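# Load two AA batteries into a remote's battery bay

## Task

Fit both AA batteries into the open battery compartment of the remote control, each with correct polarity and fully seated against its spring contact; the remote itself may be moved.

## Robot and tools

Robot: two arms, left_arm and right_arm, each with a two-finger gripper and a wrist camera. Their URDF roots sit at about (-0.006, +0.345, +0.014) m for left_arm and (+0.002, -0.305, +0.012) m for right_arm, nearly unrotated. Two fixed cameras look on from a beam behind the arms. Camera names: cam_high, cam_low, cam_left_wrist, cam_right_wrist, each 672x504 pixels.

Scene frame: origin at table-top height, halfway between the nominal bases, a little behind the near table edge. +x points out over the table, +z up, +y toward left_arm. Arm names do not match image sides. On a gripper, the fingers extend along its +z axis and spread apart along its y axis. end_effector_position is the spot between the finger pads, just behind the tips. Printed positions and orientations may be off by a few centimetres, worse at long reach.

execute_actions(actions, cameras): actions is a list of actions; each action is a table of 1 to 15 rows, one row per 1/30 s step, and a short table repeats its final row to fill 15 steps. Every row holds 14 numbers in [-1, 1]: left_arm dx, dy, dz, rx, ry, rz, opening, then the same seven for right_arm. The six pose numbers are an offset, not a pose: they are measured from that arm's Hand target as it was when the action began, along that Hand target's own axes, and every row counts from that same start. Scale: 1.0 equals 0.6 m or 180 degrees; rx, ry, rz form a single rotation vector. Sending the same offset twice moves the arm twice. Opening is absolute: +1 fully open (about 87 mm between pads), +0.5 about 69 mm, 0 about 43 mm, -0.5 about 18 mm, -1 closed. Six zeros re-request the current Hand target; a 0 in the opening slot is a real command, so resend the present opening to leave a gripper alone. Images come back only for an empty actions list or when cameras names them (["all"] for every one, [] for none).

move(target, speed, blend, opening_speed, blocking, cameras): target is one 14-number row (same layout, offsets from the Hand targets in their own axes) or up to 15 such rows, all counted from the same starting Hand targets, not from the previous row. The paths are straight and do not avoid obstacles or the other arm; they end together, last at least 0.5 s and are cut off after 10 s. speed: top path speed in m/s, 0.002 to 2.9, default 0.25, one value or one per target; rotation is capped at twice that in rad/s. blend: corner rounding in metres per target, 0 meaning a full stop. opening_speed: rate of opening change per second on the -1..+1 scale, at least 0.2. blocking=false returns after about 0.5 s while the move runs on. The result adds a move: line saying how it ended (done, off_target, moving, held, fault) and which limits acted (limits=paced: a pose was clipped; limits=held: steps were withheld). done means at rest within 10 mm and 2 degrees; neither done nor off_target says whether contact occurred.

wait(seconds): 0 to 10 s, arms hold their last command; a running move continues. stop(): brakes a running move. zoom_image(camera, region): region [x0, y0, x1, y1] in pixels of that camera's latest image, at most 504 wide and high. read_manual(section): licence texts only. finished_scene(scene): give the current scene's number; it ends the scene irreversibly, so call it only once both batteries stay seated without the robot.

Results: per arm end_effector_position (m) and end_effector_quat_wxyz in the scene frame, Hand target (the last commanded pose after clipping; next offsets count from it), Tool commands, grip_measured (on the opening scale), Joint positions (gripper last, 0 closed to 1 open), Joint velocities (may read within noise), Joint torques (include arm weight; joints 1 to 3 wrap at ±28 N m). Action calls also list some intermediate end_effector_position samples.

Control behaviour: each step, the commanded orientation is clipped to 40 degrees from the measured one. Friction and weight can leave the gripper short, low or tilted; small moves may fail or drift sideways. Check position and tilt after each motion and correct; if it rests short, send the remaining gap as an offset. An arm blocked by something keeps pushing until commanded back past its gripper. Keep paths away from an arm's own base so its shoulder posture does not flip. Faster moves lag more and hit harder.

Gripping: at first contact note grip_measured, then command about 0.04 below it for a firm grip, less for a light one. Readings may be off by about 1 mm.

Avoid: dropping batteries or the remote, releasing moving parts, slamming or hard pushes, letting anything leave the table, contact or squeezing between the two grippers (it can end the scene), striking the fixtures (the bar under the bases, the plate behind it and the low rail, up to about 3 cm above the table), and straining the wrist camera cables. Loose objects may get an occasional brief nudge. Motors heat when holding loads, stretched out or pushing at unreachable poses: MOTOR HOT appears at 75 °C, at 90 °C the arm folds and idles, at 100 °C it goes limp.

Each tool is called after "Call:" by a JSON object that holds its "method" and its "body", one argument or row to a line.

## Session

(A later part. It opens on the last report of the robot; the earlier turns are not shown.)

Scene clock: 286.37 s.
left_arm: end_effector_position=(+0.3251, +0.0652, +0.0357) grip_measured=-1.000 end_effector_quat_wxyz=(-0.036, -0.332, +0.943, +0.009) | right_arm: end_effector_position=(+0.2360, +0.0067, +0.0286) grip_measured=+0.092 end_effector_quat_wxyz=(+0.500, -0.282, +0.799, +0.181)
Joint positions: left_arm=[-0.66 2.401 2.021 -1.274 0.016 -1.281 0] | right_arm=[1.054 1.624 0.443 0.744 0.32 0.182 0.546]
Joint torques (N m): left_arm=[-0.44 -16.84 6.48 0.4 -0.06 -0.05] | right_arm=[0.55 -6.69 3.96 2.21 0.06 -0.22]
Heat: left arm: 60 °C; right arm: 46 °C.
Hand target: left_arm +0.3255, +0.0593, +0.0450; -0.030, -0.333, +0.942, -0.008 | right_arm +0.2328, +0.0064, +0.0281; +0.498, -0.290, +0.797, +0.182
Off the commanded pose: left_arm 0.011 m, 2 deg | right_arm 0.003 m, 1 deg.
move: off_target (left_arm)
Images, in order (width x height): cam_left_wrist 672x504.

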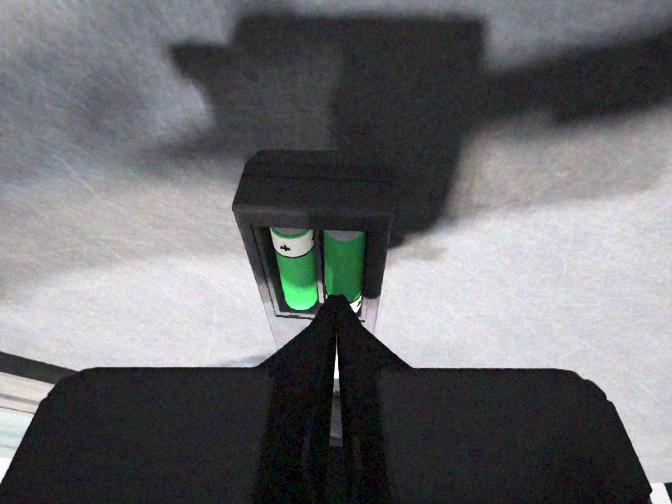

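Call:
{"method": "move", "body": {
  "target": [
    [0.004,-0.006,-0.012,0,0,0,-1,0,0,0,0,0,0,0],
    [0.002,-0.004,0.13,0,0,0,-1,0,0,0,0,0,0,0]
  ],
  "speed": 0.12,
  "cameras": ["cam_left_wrist","cam_right_wrist"]
}}

Call:
{"method": "zoom_image", "body": {
  "camera": "cam_left_wrist",
  "region": [220, 200, 460, 420]
}}

Call:
{"method": "zoom_image", "body": {
  "camera": "cam_right_wrist",
  "region": [260, 0, 400, 80]
}}

Scene clock: 288.60 s.
left_arm: end_effector_position=(+0.3255, +0.0621, +0.0284) grip_measured=-1.000 end_effector_quat_wxyz=(-0.025, -0.338, +0.940, -0.030) | right_arm: end_effector_position=(+0.2359, +0.0068, +0.0286) grip_measured=+0.092 end_effector_quat_wxyz=(+0.499, -0.280, +0.799, +0.182)
Joint positions: left_arm=[-0.654 2.326 1.861 -1.112 0.043 -1.288 0] | right_arm=[1.054 1.624 0.443 0.744 0.32 0.185 0.546]
Joint torques (N m): left_arm=[-1.51 -3.73 1.54 1.67 -0.32 -0.04] | right_arm=[0.58 -6.68 3.97 2.21 0.06 -0.25]
Heat: left arm: 61 °C; right arm: 46 °C.
Hand target: left_arm +0.3222, +0.0539, -0.0327; -0.029, -0.334, +0.942, -0.008 | right_arm +0.2328, +0.0064, +0.0281; +0.498, -0.290, +0.797, +0.182
Off the commanded pose: left_arm 0.062 m, 3 deg | right_arm 0.003 m, 1 deg.
move: off_target (left_arm)
Images, in order (width x height): cam_left_wrist 672x504, cam_right_wrist 672x504.

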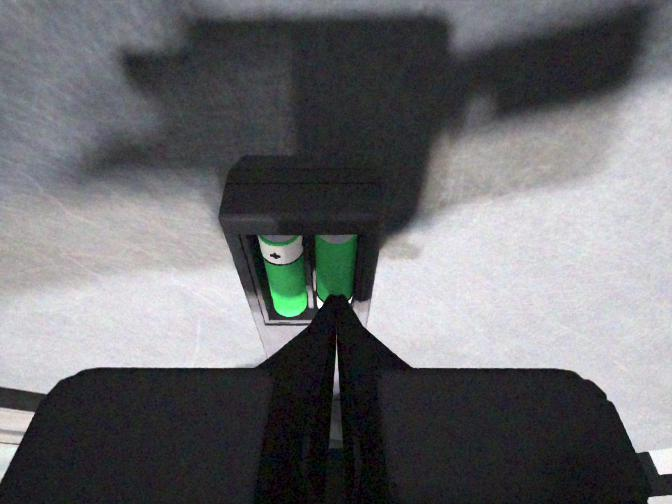

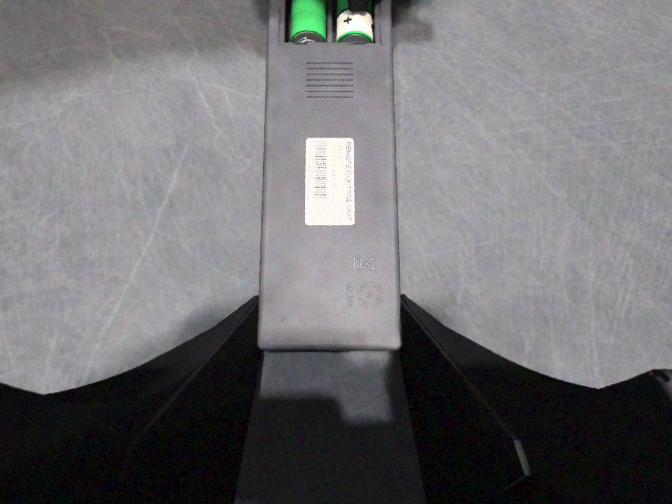

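Scaled by 2.100 from the camera's 672x504 image, which has a finer 960x720 frame.

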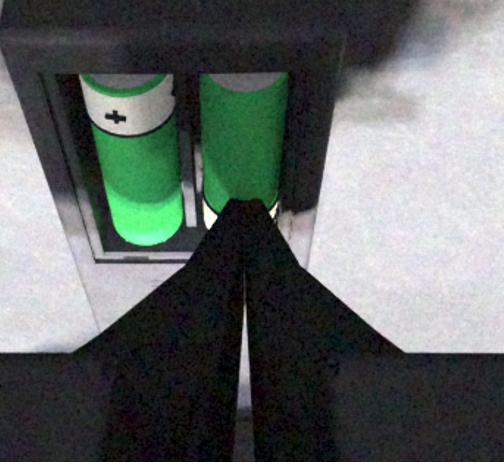

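Scaled by 3.600 from the camera's 672x504 image, which has a finer 960x720 frame.

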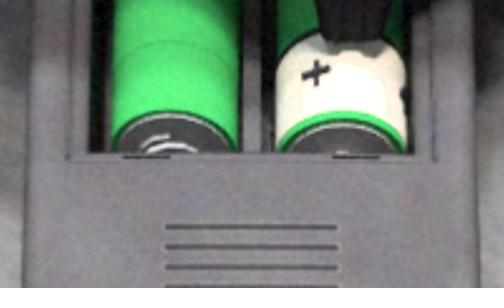

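Call:
{"method": "move", "body": {
  "target": [
    [0,0.004,0.06,0,0,0,-1,0,0,0,0,0,0,0],
    [0,0.004,-0.02,0,0,0,-1,0,0,0,0,0,0,0],
    [0,0.004,-0.2,0,0,0,-1,0,0,0,0,0,0,0]
  ],
  "speed": 0.12,
  "blend": [0,0.02,0],
  "cameras": ["cam_low","cam_left_wrist","cam_right_wrist"]
}}

Call:
{"method": "zoom_image", "body": {
  "camera": "cam_right_wrist",
  "region": [260, 0, 400, 80]
}}

Call:
{"method": "zoom_image", "body": {
  "camera": "cam_low",
  "region": [350, 262, 400, 292]
}}

Call:
{"method": "zoom_image", "body": {
  "camera": "cam_left_wrist",
  "region": [240, 140, 480, 320]
}}

Scene clock: 292.93 s.
left_arm: end_effector_position=(+0.3254, +0.0625, +0.0868) grip_measured=-1.000 end_effector_quat_wxyz=(-0.034, -0.334, +0.942, -0.013) | right_arm: end_effector_position=(+0.2360, +0.0068, +0.0286) grip_measured=+0.092 end_effector_quat_wxyz=(+0.499, -0.281, +0.799, +0.181)
Joint positions: left_arm=[-0.66 2.352 2.137 -1.401 0.038 -1.285 0] | right_arm=[1.054 1.624 0.443 0.744 0.32 0.184 0.546]
Joint torques (N m): left_arm=[-0.49 -12 11.11 0.07 -0.28 -0.01] | right_arm=[0.57 -6.69 3.97 2.21 0.06 -0.22]
Heat: left arm: 59 °C; right arm: 46 °C.
Hand target: left_arm +0.3267, +0.0600, +0.0870; -0.030, -0.333, +0.942, -0.008 | right_arm +0.2328, +0.0064, +0.0281; +0.498, -0.290, +0.797, +0.182
Off the commanded pose: left_arm 0.003 m, 1 deg | right_arm 0.003 m, 1 deg.
move: done
Images, in order (width x height): cam_low 672x504, cam_left_wrist 672x504, cam_right_wrist 672x504.

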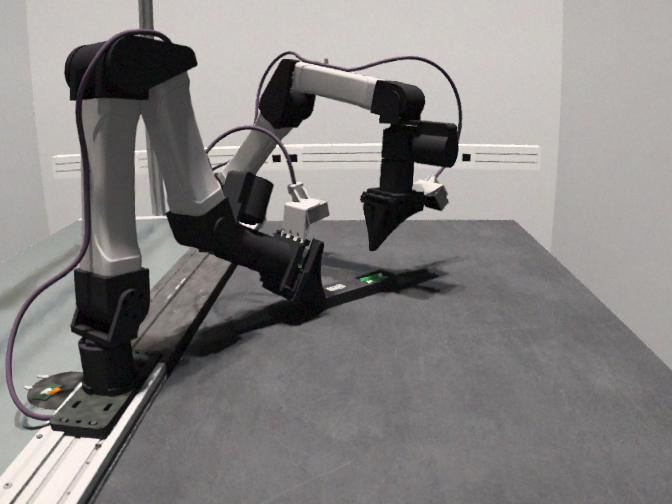

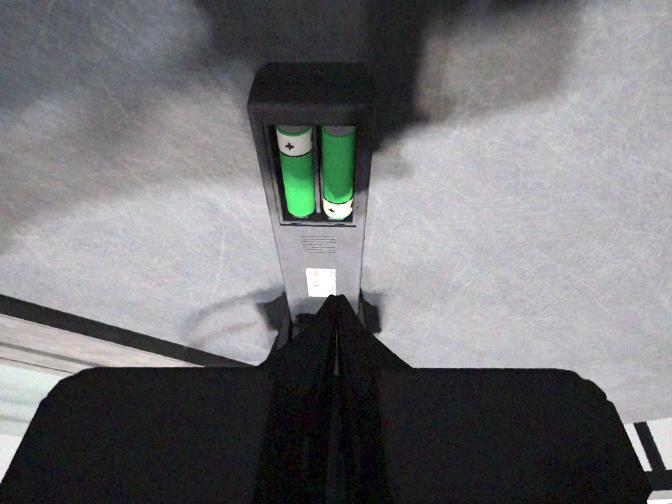

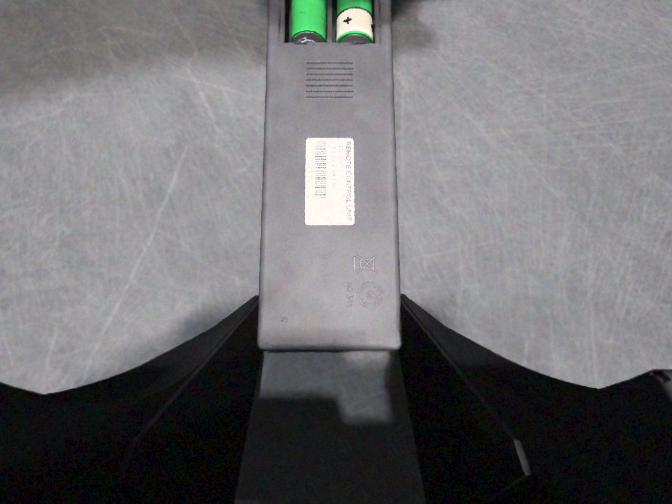

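Scaled by 3.600 from the camera's 672x504 image, which has a finer 960x720 frame.

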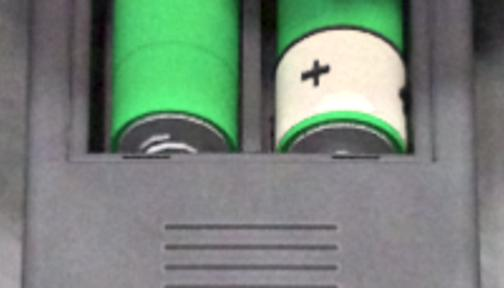

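Scaled by 10.080 from the camera's 672x504 image, which has a finer 960x720 frame.

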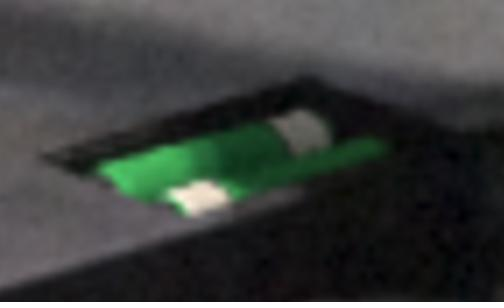

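Scaled by 2.100 from the camera's 672x504 image, which has a finer 960x720 frame.

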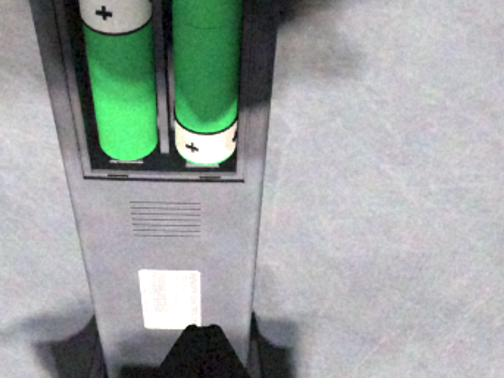

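Call:
{"method": "zoom_image", "body": {
  "camera": "cam_left_wrist",
  "region": [255, 105, 375, 235]
}}

Scaled by 3.877 from the camera's 672x504 image, which has a finer 960x720 frame.

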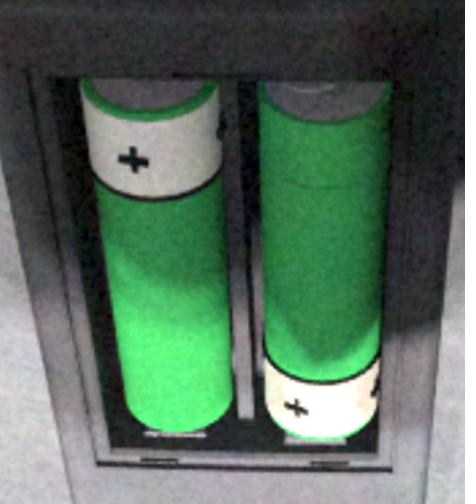

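Call:
{"method": "move", "body": {
  "target": [-0.042,0.04,0.055,0,-0.035,0,-1,0,0,0,0,0,0,0],
  "speed": 0.15,
  "cameras": ["cam_left_wrist"]
}}

Call:
{"method": "zoom_image", "body": {
  "camera": "cam_left_wrist",
  "region": [220, 200, 460, 420]
}}

Scene clock: 295.13 s.
left_arm: end_effector_position=(+0.3265, +0.0931, +0.0454) grip_measured=-1.000 end_effector_quat_wxyz=(+0.007, -0.338, +0.941, +0.020) | right_arm: end_effector_position=(+0.2360, +0.0068, +0.0286) grip_measured=+0.092 end_effector_quat_wxyz=(+0.499, -0.281, +0.799, +0.181)
Joint positions: left_arm=[-0.639 2.285 1.878 -1.213 -0.067 -1.274 0] | right_arm=[1.054 1.624 0.443 0.744 0.32 0.184 0.546]
Joint torques (N m): left_arm=[-0.02 -15.97 6.42 0.48 -0.34 0.17] | right_arm=[0.57 -6.68 3.96 2.21 0.06 -0.23]
Heat: left arm: 59 °C; right arm: 46 °C.
Hand target: left_arm +0.3295, +0.0933, +0.0525; +0.022, -0.333, +0.942, +0.010 | right_arm +0.2328, +0.0064, +0.0281; +0.498, -0.290, +0.797, +0.182
Off the commanded pose: left_arm 0.008 m, 2 deg | right_arm 0.003 m, 1 deg.
move: done
Images, in order (width x height): cam_left_wrist 672x504.

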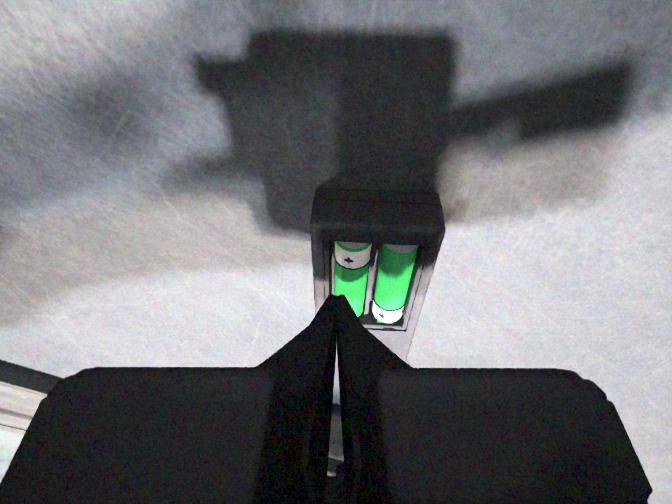

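Scaled by 2.100 from the camera's 672x504 image, which has a finer 960x720 frame.

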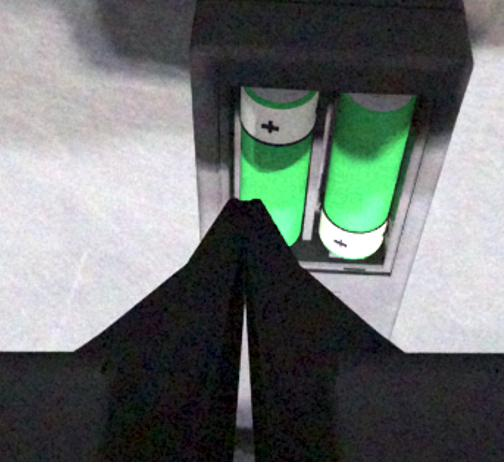

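Call:
{"method": "move", "body": {
  "target": [-0.014,-0.008,0.0,0,0,0,-1,0,0,0,0,0,0,0],
  "speed": 0.1,
  "cameras": ["cam_left_wrist"]
}}

Call:
{"method": "zoom_image", "body": {
  "camera": "cam_left_wrist",
  "region": [220, 200, 460, 420]
}}

Scene clock: 296.23 s.
left_arm: end_effector_position=(+0.3298, +0.0982, +0.0452) grip_measured=-1.000 end_effector_quat_wxyz=(+0.007, -0.337, +0.941, +0.020) | right_arm: end_effector_position=(+0.2360, +0.0068, +0.0286) grip_measured=+0.092 end_effector_quat_wxyz=(+0.499, -0.281, +0.799, +0.181)
Joint positions: left_arm=[-0.626 2.285 1.878 -1.213 -0.069 -1.26 0] | right_arm=[1.054 1.624 0.443 0.744 0.32 0.184 0.546]
Joint torques (N m): left_arm=[0.09 -13.12 11.4 0.26 -0.33 0.18] | right_arm=[0.55 -6.69 3.97 2.21 0.06 -0.23]
Heat: left arm: 59 °C; right arm: 46 °C.
Hand target: left_arm +0.3391, +0.0950, +0.0529; +0.022, -0.333, +0.942, +0.010 | right_arm +0.2328, +0.0064, +0.0281; +0.498, -0.290, +0.797, +0.182
Off the commanded pose: left_arm 0.013 m, 2 deg | right_arm 0.003 m, 1 deg.
move: off_target (left_arm)
Images, in order (width x height): cam_left_wrist 672x504.

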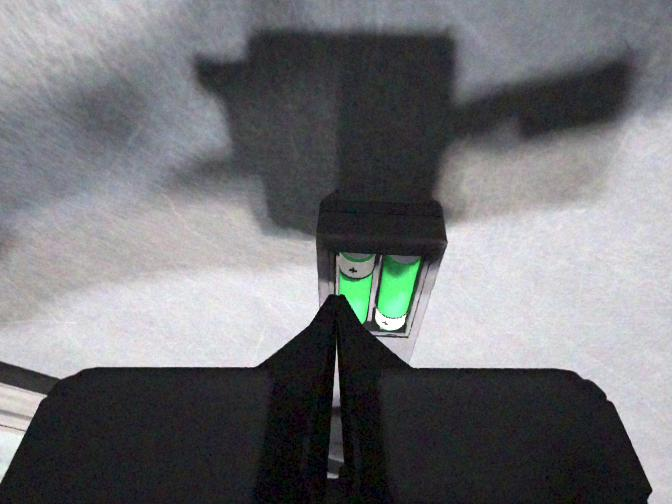

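Scaled by 2.100 from the camera's 672x504 image, which has a finer 960x720 frame.

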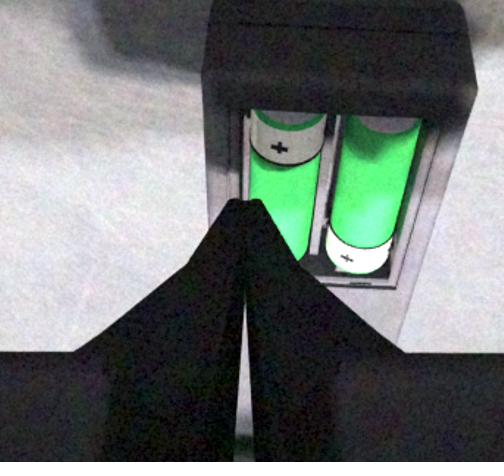

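Call:
{"method": "move", "body": {
  "target": [
    [0.0,-0.008,-0.02,0,0,0,-1,0,0,0,0,0,0,0],
    [0.0,-0.004,0.008,0,0,0,-1,0,0,0,0,0,0,0]
  ],
  "speed": 0.12,
  "cameras": ["cam_left_wrist"]
}}

Call:
{"method": "zoom_image", "body": {
  "camera": "cam_left_wrist",
  "region": [220, 200, 460, 420]
}}

Scene clock: 298.03 s.
left_arm: end_effector_position=(+0.3403, +0.0920, +0.0579) grip_measured=-1.000 end_effector_quat_wxyz=(+0.020, -0.338, +0.941, +0.003) | right_arm: end_effector_position=(+0.2360, +0.0068, +0.0286) grip_measured=+0.092 end_effector_quat_wxyz=(+0.499, -0.281, +0.799, +0.181)
Joint positions: left_arm=[-0.626 2.285 1.931 -1.223 -0.069 -1.259 0] | right_arm=[1.054 1.624 0.443 0.744 0.32 0.184 0.546]
Joint torques (N m): left_arm=[-0.01 -11.78 6.71 0.52 -0.33 0.17] | right_arm=[0.55 -6.69 3.96 2.21 0.06 -0.22]
Heat: left arm: 59 °C; right arm: 46 °C.
Hand target: left_arm +0.3407, +0.0932, +0.0482; +0.022, -0.334, +0.942, +0.010 | right_arm +0.2328, +0.0064, +0.0281; +0.498, -0.290, +0.797, +0.182
Off the commanded pose: left_arm 0.010 m, 1 deg | right_arm 0.003 m, 1 deg.
move: done
Images, in order (width x height): cam_left_wrist 672x504.

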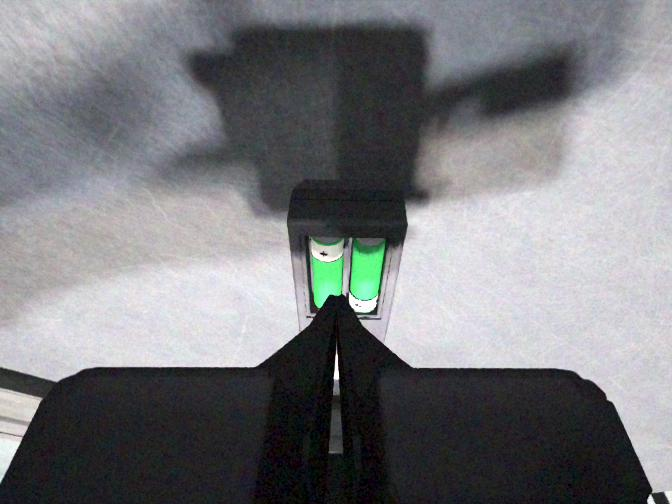

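Scaled by 2.100 from the camera's 672x504 image, which has a finer 960x720 frame.

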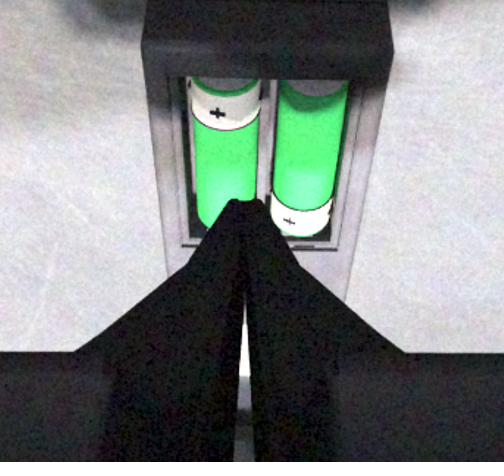

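Call:
{"method": "move", "body": {
  "target": [0,0.05,-0.15,0,0,0,-1,0,0,0,0,0,0,0.35],
  "speed": 0.15,
  "opening_speed": 0.4
}}

Call:
{"method": "move", "body": {
  "target": [0,0.05,-0.05,0,0,0,-1,0,0,-0.2,0,0,0,0.35],
  "speed": 0.12,
  "cameras": ["all"]
}}

Call:
{"method": "zoom_image", "body": {
  "camera": "cam_left_wrist",
  "region": [220, 100, 460, 320]
}}

Call:
{"method": "zoom_image", "body": {
  "camera": "cam_low",
  "region": [345, 258, 405, 296]
}}

Scene clock: 300.03 s.
left_arm: end_effector_position=(+0.3159, +0.1118, +0.1269) grip_measured=-1.000 end_effector_quat_wxyz=(+0.011, -0.337, +0.941, +0.016) | right_arm: end_effector_position=(+0.2361, +0.0067, +0.0287) grip_measured=+0.350 end_effector_quat_wxyz=(+0.500, -0.283, +0.798, +0.180)
Joint positions: left_arm=[-0.623 2.179 2.032 -1.461 -0.069 -1.255 0] | right_arm=[1.054 1.624 0.443 0.745 0.32 0.179 0.675]
Joint torques (N m): left_arm=[0.17 -13.67 10.69 0.1 -0.32 0.17] | right_arm=[0.55 -6.69 3.97 2.21 0.06 -0.17]
Heat: left arm: 59 °C; right arm: 45 °C.
Hand target: left_arm +0.3187, +0.1134, +0.1383; +0.022, -0.334, +0.942, +0.010 | right_arm +0.2328, +0.0064, +0.0281; +0.498, -0.290, +0.797, +0.182
Off the commanded pose: left_arm 0.012 m, 2 deg | right_arm 0.003 m, 1 deg.
move: off_target (left_arm)

Scene clock: 302.00 s.
left_arm: end_effector_position=(+0.3050, +0.1288, +0.1646) grip_measured=-1.000 end_effector_quat_wxyz=(+0.021, -0.337, +0.941, +0.003) | right_arm: end_effector_position=(+0.1499, -0.0649, +0.0742) grip_measured=+0.350 end_effector_quat_wxyz=(+0.492, -0.299, +0.799, +0.175)
Joint positions: left_arm=[-0.605 2.078 2.032 -1.526 -0.069 -1.236 0] | right_arm=[1.303 0.873 0.254 0.111 0.527 0.284 0.675]
Joint torques (N m): left_arm=[0.21 -13.7 6.13 0.18 -0.32 0.19] | right_arm=[0.58 -2.45 6.91 2.06 0.29 0.04]
Heat: left arm: 59 °C; right arm: 45 °C.
Hand target: left_arm +0.2988, +0.1358, +0.1683; +0.022, -0.333, +0.942, +0.010 | right_arm +0.1502, -0.0629, +0.0808; +0.498, -0.290, +0.797, +0.182
Off the commanded pose: left_arm 0.010 m, 1 deg | right_arm 0.007 m, 2 deg.
move: done

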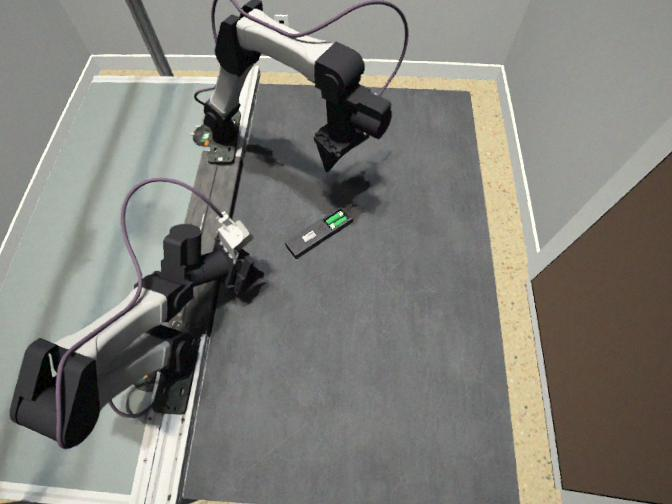

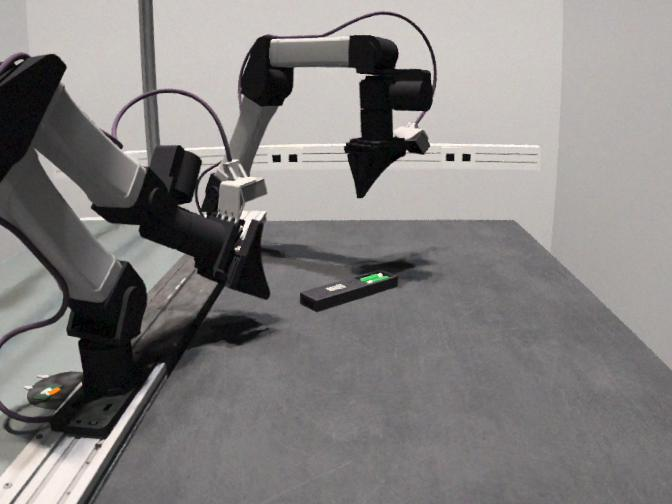

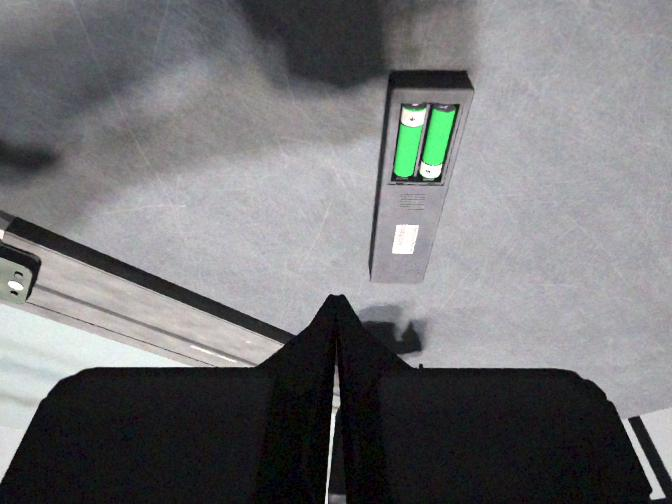

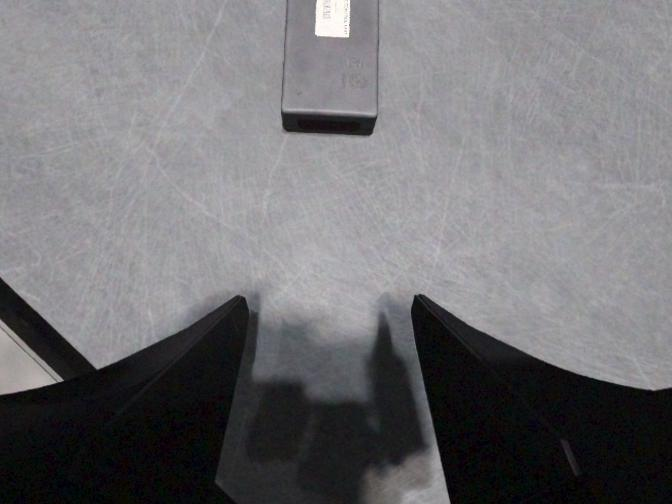

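Scaled by 2.100 from the camera's 672x504 image, which has a finer 960x720 frame.

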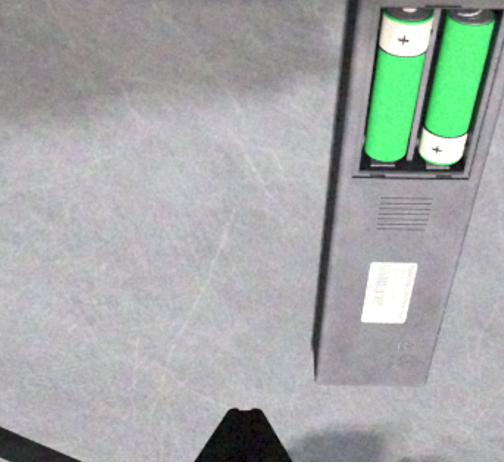

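Scaled by 8.400 from the camera's 672x504 image, which has a finer 960x720 frame.

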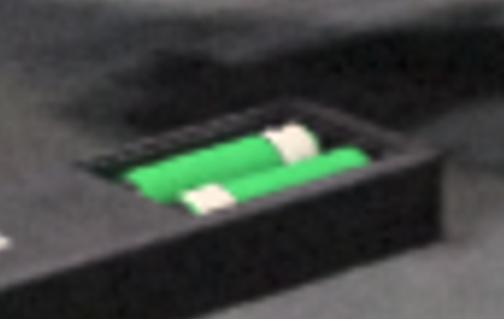

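Call:
{"method": "zoom_image", "body": {
  "camera": "cam_left_wrist",
  "region": [375, 60, 495, 200]
}}

Call:
{"method": "zoom_image", "body": {
  "camera": "cam_low",
  "region": [352, 265, 402, 292]
}}

Scaled by 3.600 from the camera's 672x504 image, which has a finer 960x720 frame.

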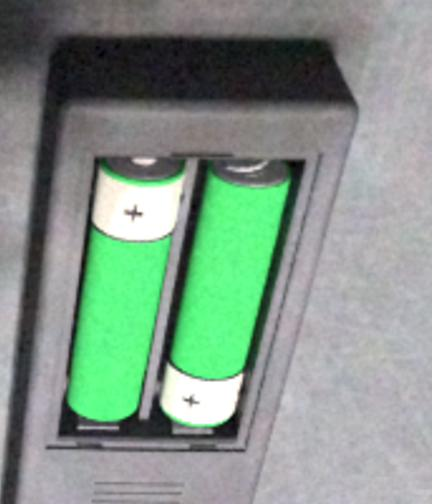

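Scaled by 10.080 from the camera's 672x504 image, which has a finer 960x720 frame.

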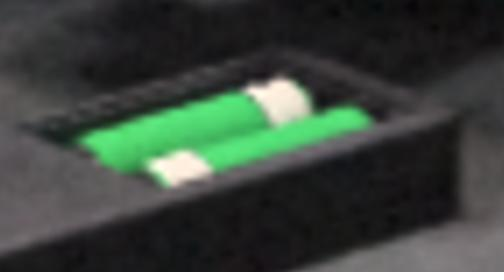

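Call:
{"method": "move", "body": {
  "target": [0.008,-0.091,0.187,0,0.025,0,-1,0,0,0,0,0,0,0.35],
  "speed": 0.25,
  "cameras": ["cam_left_wrist"]
}}

Call:
{"method": "zoom_image", "body": {
  "camera": "cam_left_wrist",
  "region": [220, 200, 460, 420]
}}

Scene clock: 304.60 s.
left_arm: end_effector_position=(+0.3293, +0.0989, +0.0563) grip_measured=-1.000 end_effector_quat_wxyz=(-0.017, -0.337, +0.941, +0.009) | right_arm: end_effector_position=(+0.1499, -0.0650, +0.0741) grip_measured=+0.350 end_effector_quat_wxyz=(+0.492, -0.299, +0.799, +0.175)
Joint positions: left_arm=[-0.605 2.289 1.922 -1.263 -0.017 -1.236 0] | right_arm=[1.303 0.873 0.254 0.111 0.527 0.284 0.675]
Joint torques (N m): left_arm=[0.06 -12.64 8.61 0.47 -0.09 0.14] | right_arm=[0.58 -2.44 6.91 2.07 0.29 0.02]
Heat: left arm: 59 °C; right arm: 45 °C.
Hand target: left_arm +0.3333, +0.0942, +0.0558; -0.015, -0.334, +0.943, -0.003 | right_arm +0.1502, -0.0629, +0.0808; +0.498, -0.290, +0.797, +0.182
Off the commanded pose: left_arm 0.006 m, 1 deg | right_arm 0.007 m, 2 deg.
move: done
Images, in order (width x height): cam_left_wrist 672x504.

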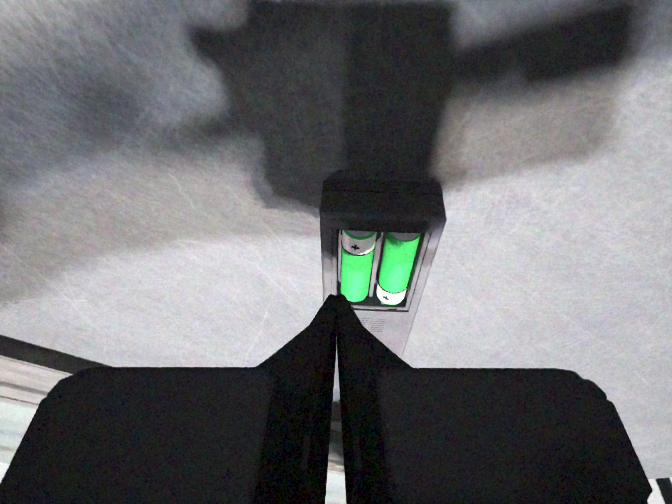

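Scaled by 2.100 from the camera's 672x504 image, which has a finer 960x720 frame.

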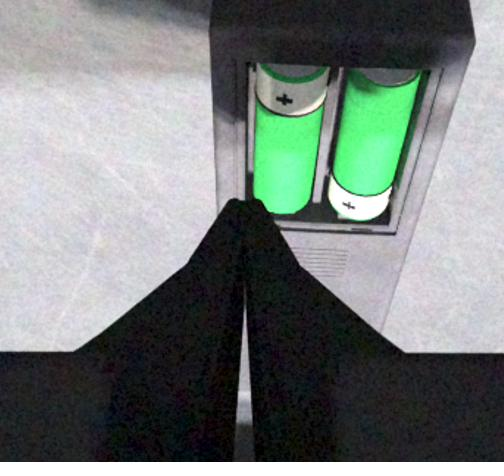

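Call:
{"method": "move", "body": {
  "target": [
    [0.006,-0.010,0.02,0,0.0,0,-1,0,0,0,0,0,0,0.35],
    [0.006,-0.006,0.05,0,0.0,0,-1,0,0,0,0,0,0,0.35]
  ],
  "speed": 0.12,
  "cameras": ["cam_left_wrist"]
}}

Call:
{"method": "zoom_image", "body": {
  "camera": "cam_left_wrist",
  "region": [220, 200, 460, 420]
}}

Scene clock: 306.60 s.
left_arm: end_effector_position=(+0.3356, +0.0938, +0.0340) grip_measured=-1.000 end_effector_quat_wxyz=(-0.010, -0.337, +0.941, -0.002) | right_arm: end_effector_position=(+0.1499, -0.0650, +0.0741) grip_measured=+0.350 end_effector_quat_wxyz=(+0.492, -0.299, +0.799, +0.175)
Joint positions: left_arm=[-0.605 2.309 1.868 -1.162 -0.016 -1.236 0] | right_arm=[1.303 0.873 0.254 0.111 0.527 0.284 0.675]
Joint torques (N m): left_arm=[-0.69 -11.89 6.71 0.51 -0.1 0.04] | right_arm=[0.59 -2.45 6.93 2.07 0.29 0.02]
Heat: left arm: 59 °C; right arm: 45 °C.
Hand target: left_arm +0.3320, +0.0886, +0.0260; -0.015, -0.334, +0.943, -0.003 | right_arm +0.1502, -0.0629, +0.0808; +0.498, -0.290, +0.797, +0.182
Off the commanded pose: left_arm 0.010 m, 1 deg | right_arm 0.007 m, 2 deg.
move: done
Images, in order (width x height): cam_left_wrist 672x504.

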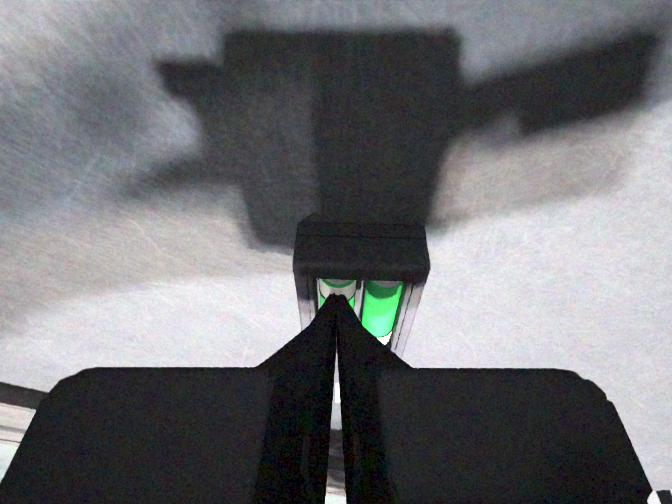

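Scaled by 2.100 from the camera's 672x504 image, which has a finer 960x720 frame.

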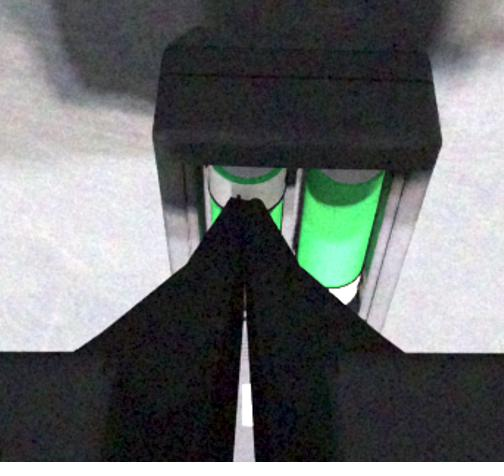

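Call:
{"method": "move", "body": {
  "target": [
    [0,0.002,0.1,0,0.0,0,-1,0,0,0,0,0,0,0.35],
    [0,0.002,0.13,0,0.0,0,-1,0,0,0,0,0,0,0.35]
  ],
  "speed": 0.12,
  "cameras": ["cam_left_wrist"]
}}

Call:
{"method": "zoom_image", "body": {
  "camera": "cam_left_wrist",
  "region": [220, 200, 460, 420]
}}

Scene clock: 308.30 s.
left_arm: end_effector_position=(+0.3341, +0.0941, +0.0251) grip_measured=-1.000 end_effector_quat_wxyz=(-0.003, -0.339, +0.940, -0.037) | right_arm: end_effector_position=(+0.1499, -0.0650, +0.0741) grip_measured=+0.350 end_effector_quat_wxyz=(+0.492, -0.299, +0.799, +0.175)
Joint positions: left_arm=[-0.591 2.246 1.723 -1.017 0.019 -1.228 0] | right_arm=[1.303 0.873 0.254 0.111 0.527 0.284 0.675]
Joint torques (N m): left_arm=[-1.47 -0.12 0.54 1.89 -0.42 0.01] | right_arm=[0.59 -2.45 6.9 2.07 0.29 0.02]
Heat: left arm: 58 °C; right arm: 45 °C.
Hand target: left_arm +0.3292, +0.0883, -0.0520; -0.015, -0.334, +0.943, -0.003 | right_arm +0.1502, -0.0629, +0.0808; +0.498, -0.290, +0.797, +0.182
Off the commanded pose: left_arm 0.077 m, 4 deg | right_arm 0.007 m, 2 deg.
move: off_target (left_arm)
Images, in order (width x height): cam_left_wrist 672x504.

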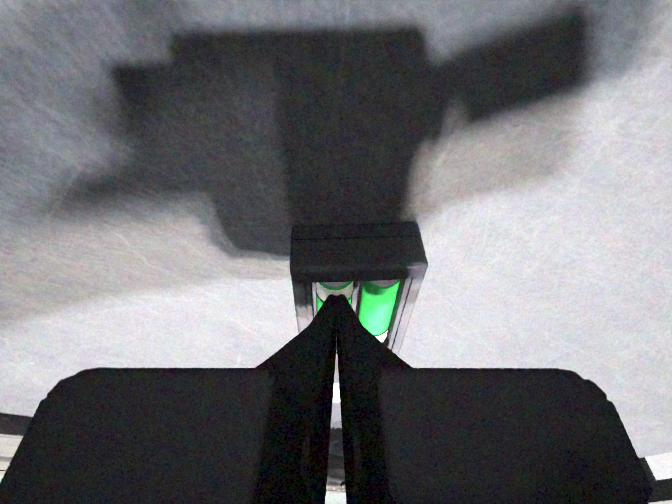

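Scaled by 2.100 from the camera's 672x504 image, which has a finer 960x720 frame.

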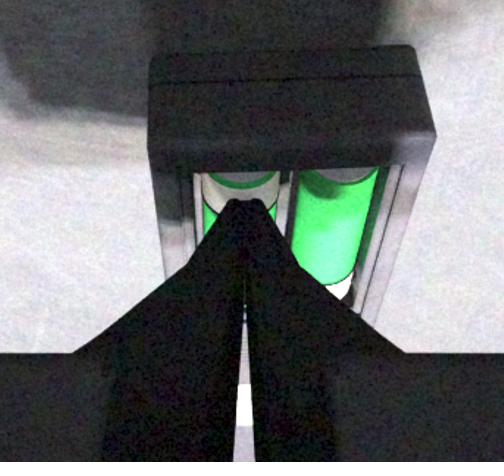

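Call:
{"method": "move", "body": {
  "target": [
    [0,0,-0.16,0,0.0,0,-1,0,0,0,0,0,0,0.35],
    [0.005,0.12,-0.36,0,0.0,0,-1,0,0,0,0,0,0,0.35]
  ],
  "speed": 0.25,
  "blend": 0.02,
  "cameras": ["cam_left_wrist","cam_low"]
}}

Call:
{"method": "zoom_image", "body": {
  "camera": "cam_left_wrist",
  "region": [375, 60, 495, 200]
}}

Call:
{"method": "zoom_image", "body": {
  "camera": "cam_low",
  "region": [352, 265, 402, 292]
}}

Scene clock: 310.37 s.
left_arm: end_effector_position=(+0.2860, +0.1441, +0.1567) grip_measured=-1.000 end_effector_quat_wxyz=(-0.023, -0.338, +0.941, -0.001) | right_arm: end_effector_position=(+0.1499, -0.0650, +0.0741) grip_measured=+0.350 end_effector_quat_wxyz=(+0.492, -0.299, +0.799, +0.175)
Joint positions: left_arm=[-0.561 2.017 1.897 -1.503 0.002 -1.196 0] | right_arm=[1.303 0.873 0.254 0.111 0.527 0.284 0.675]
Joint torques (N m): left_arm=[0.03 -11.51 10.3 0.06 -0.28 0.18] | right_arm=[0.58 -2.45 6.91 2.07 0.29 0.02]
Heat: left arm: 58 °C; right arm: 44 °C.
Hand target: left_arm +0.2872, +0.1457, +0.1643; -0.015, -0.334, +0.943, -0.003 | right_arm +0.1502, -0.0629, +0.0808; +0.498, -0.290, +0.797, +0.182
Off the commanded pose: left_arm 0.008 m, 1 deg | right_arm 0.007 m, 2 deg.
move: done
Images, in order (width x height): cam_low 672x504, cam_left_wrist 672x504.

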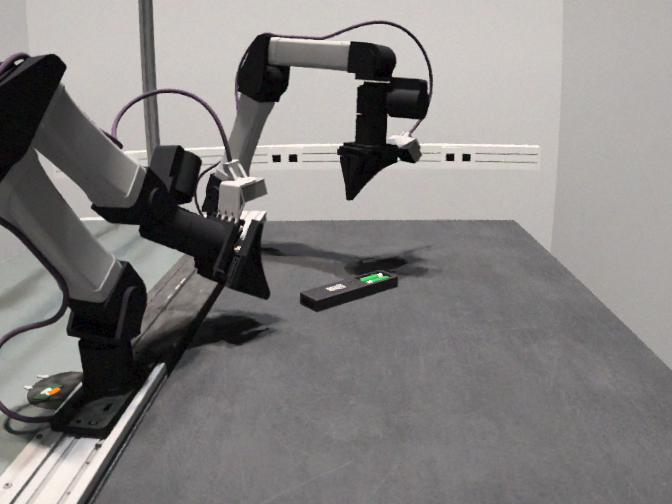

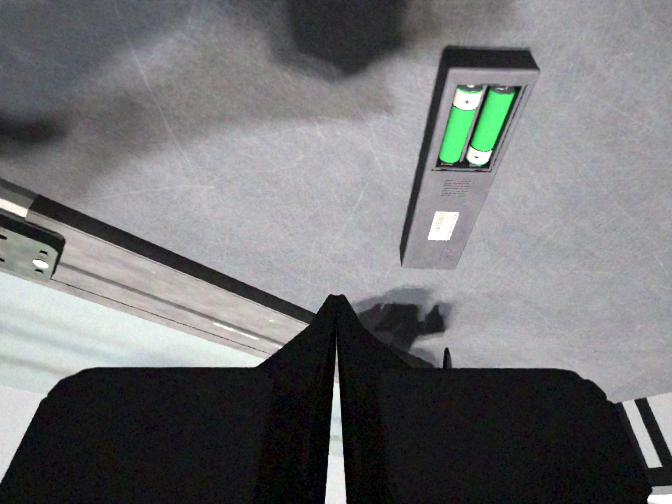

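Scaled by 3.600 from the camera's 672x504 image, which has a finer 960x720 frame.

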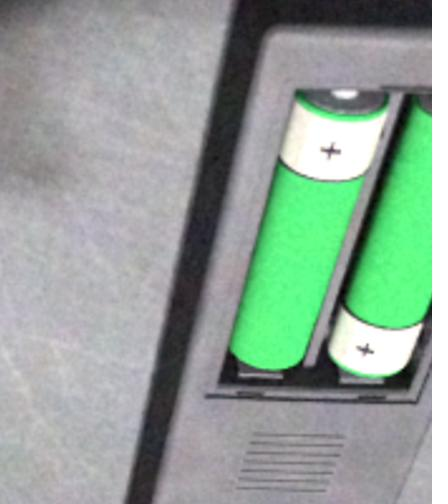

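Scaled by 10.080 from the camera's 672x504 image, which has a finer 960x720 frame.

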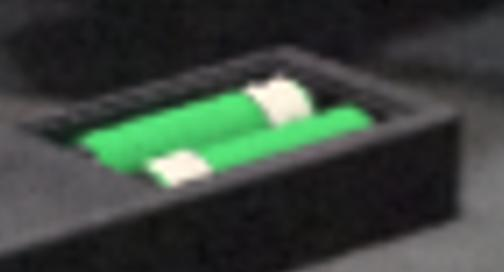

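Call:
{"method": "finished_scene", "body": {
  "scene": 2
}}

The scene is finished: the task was done.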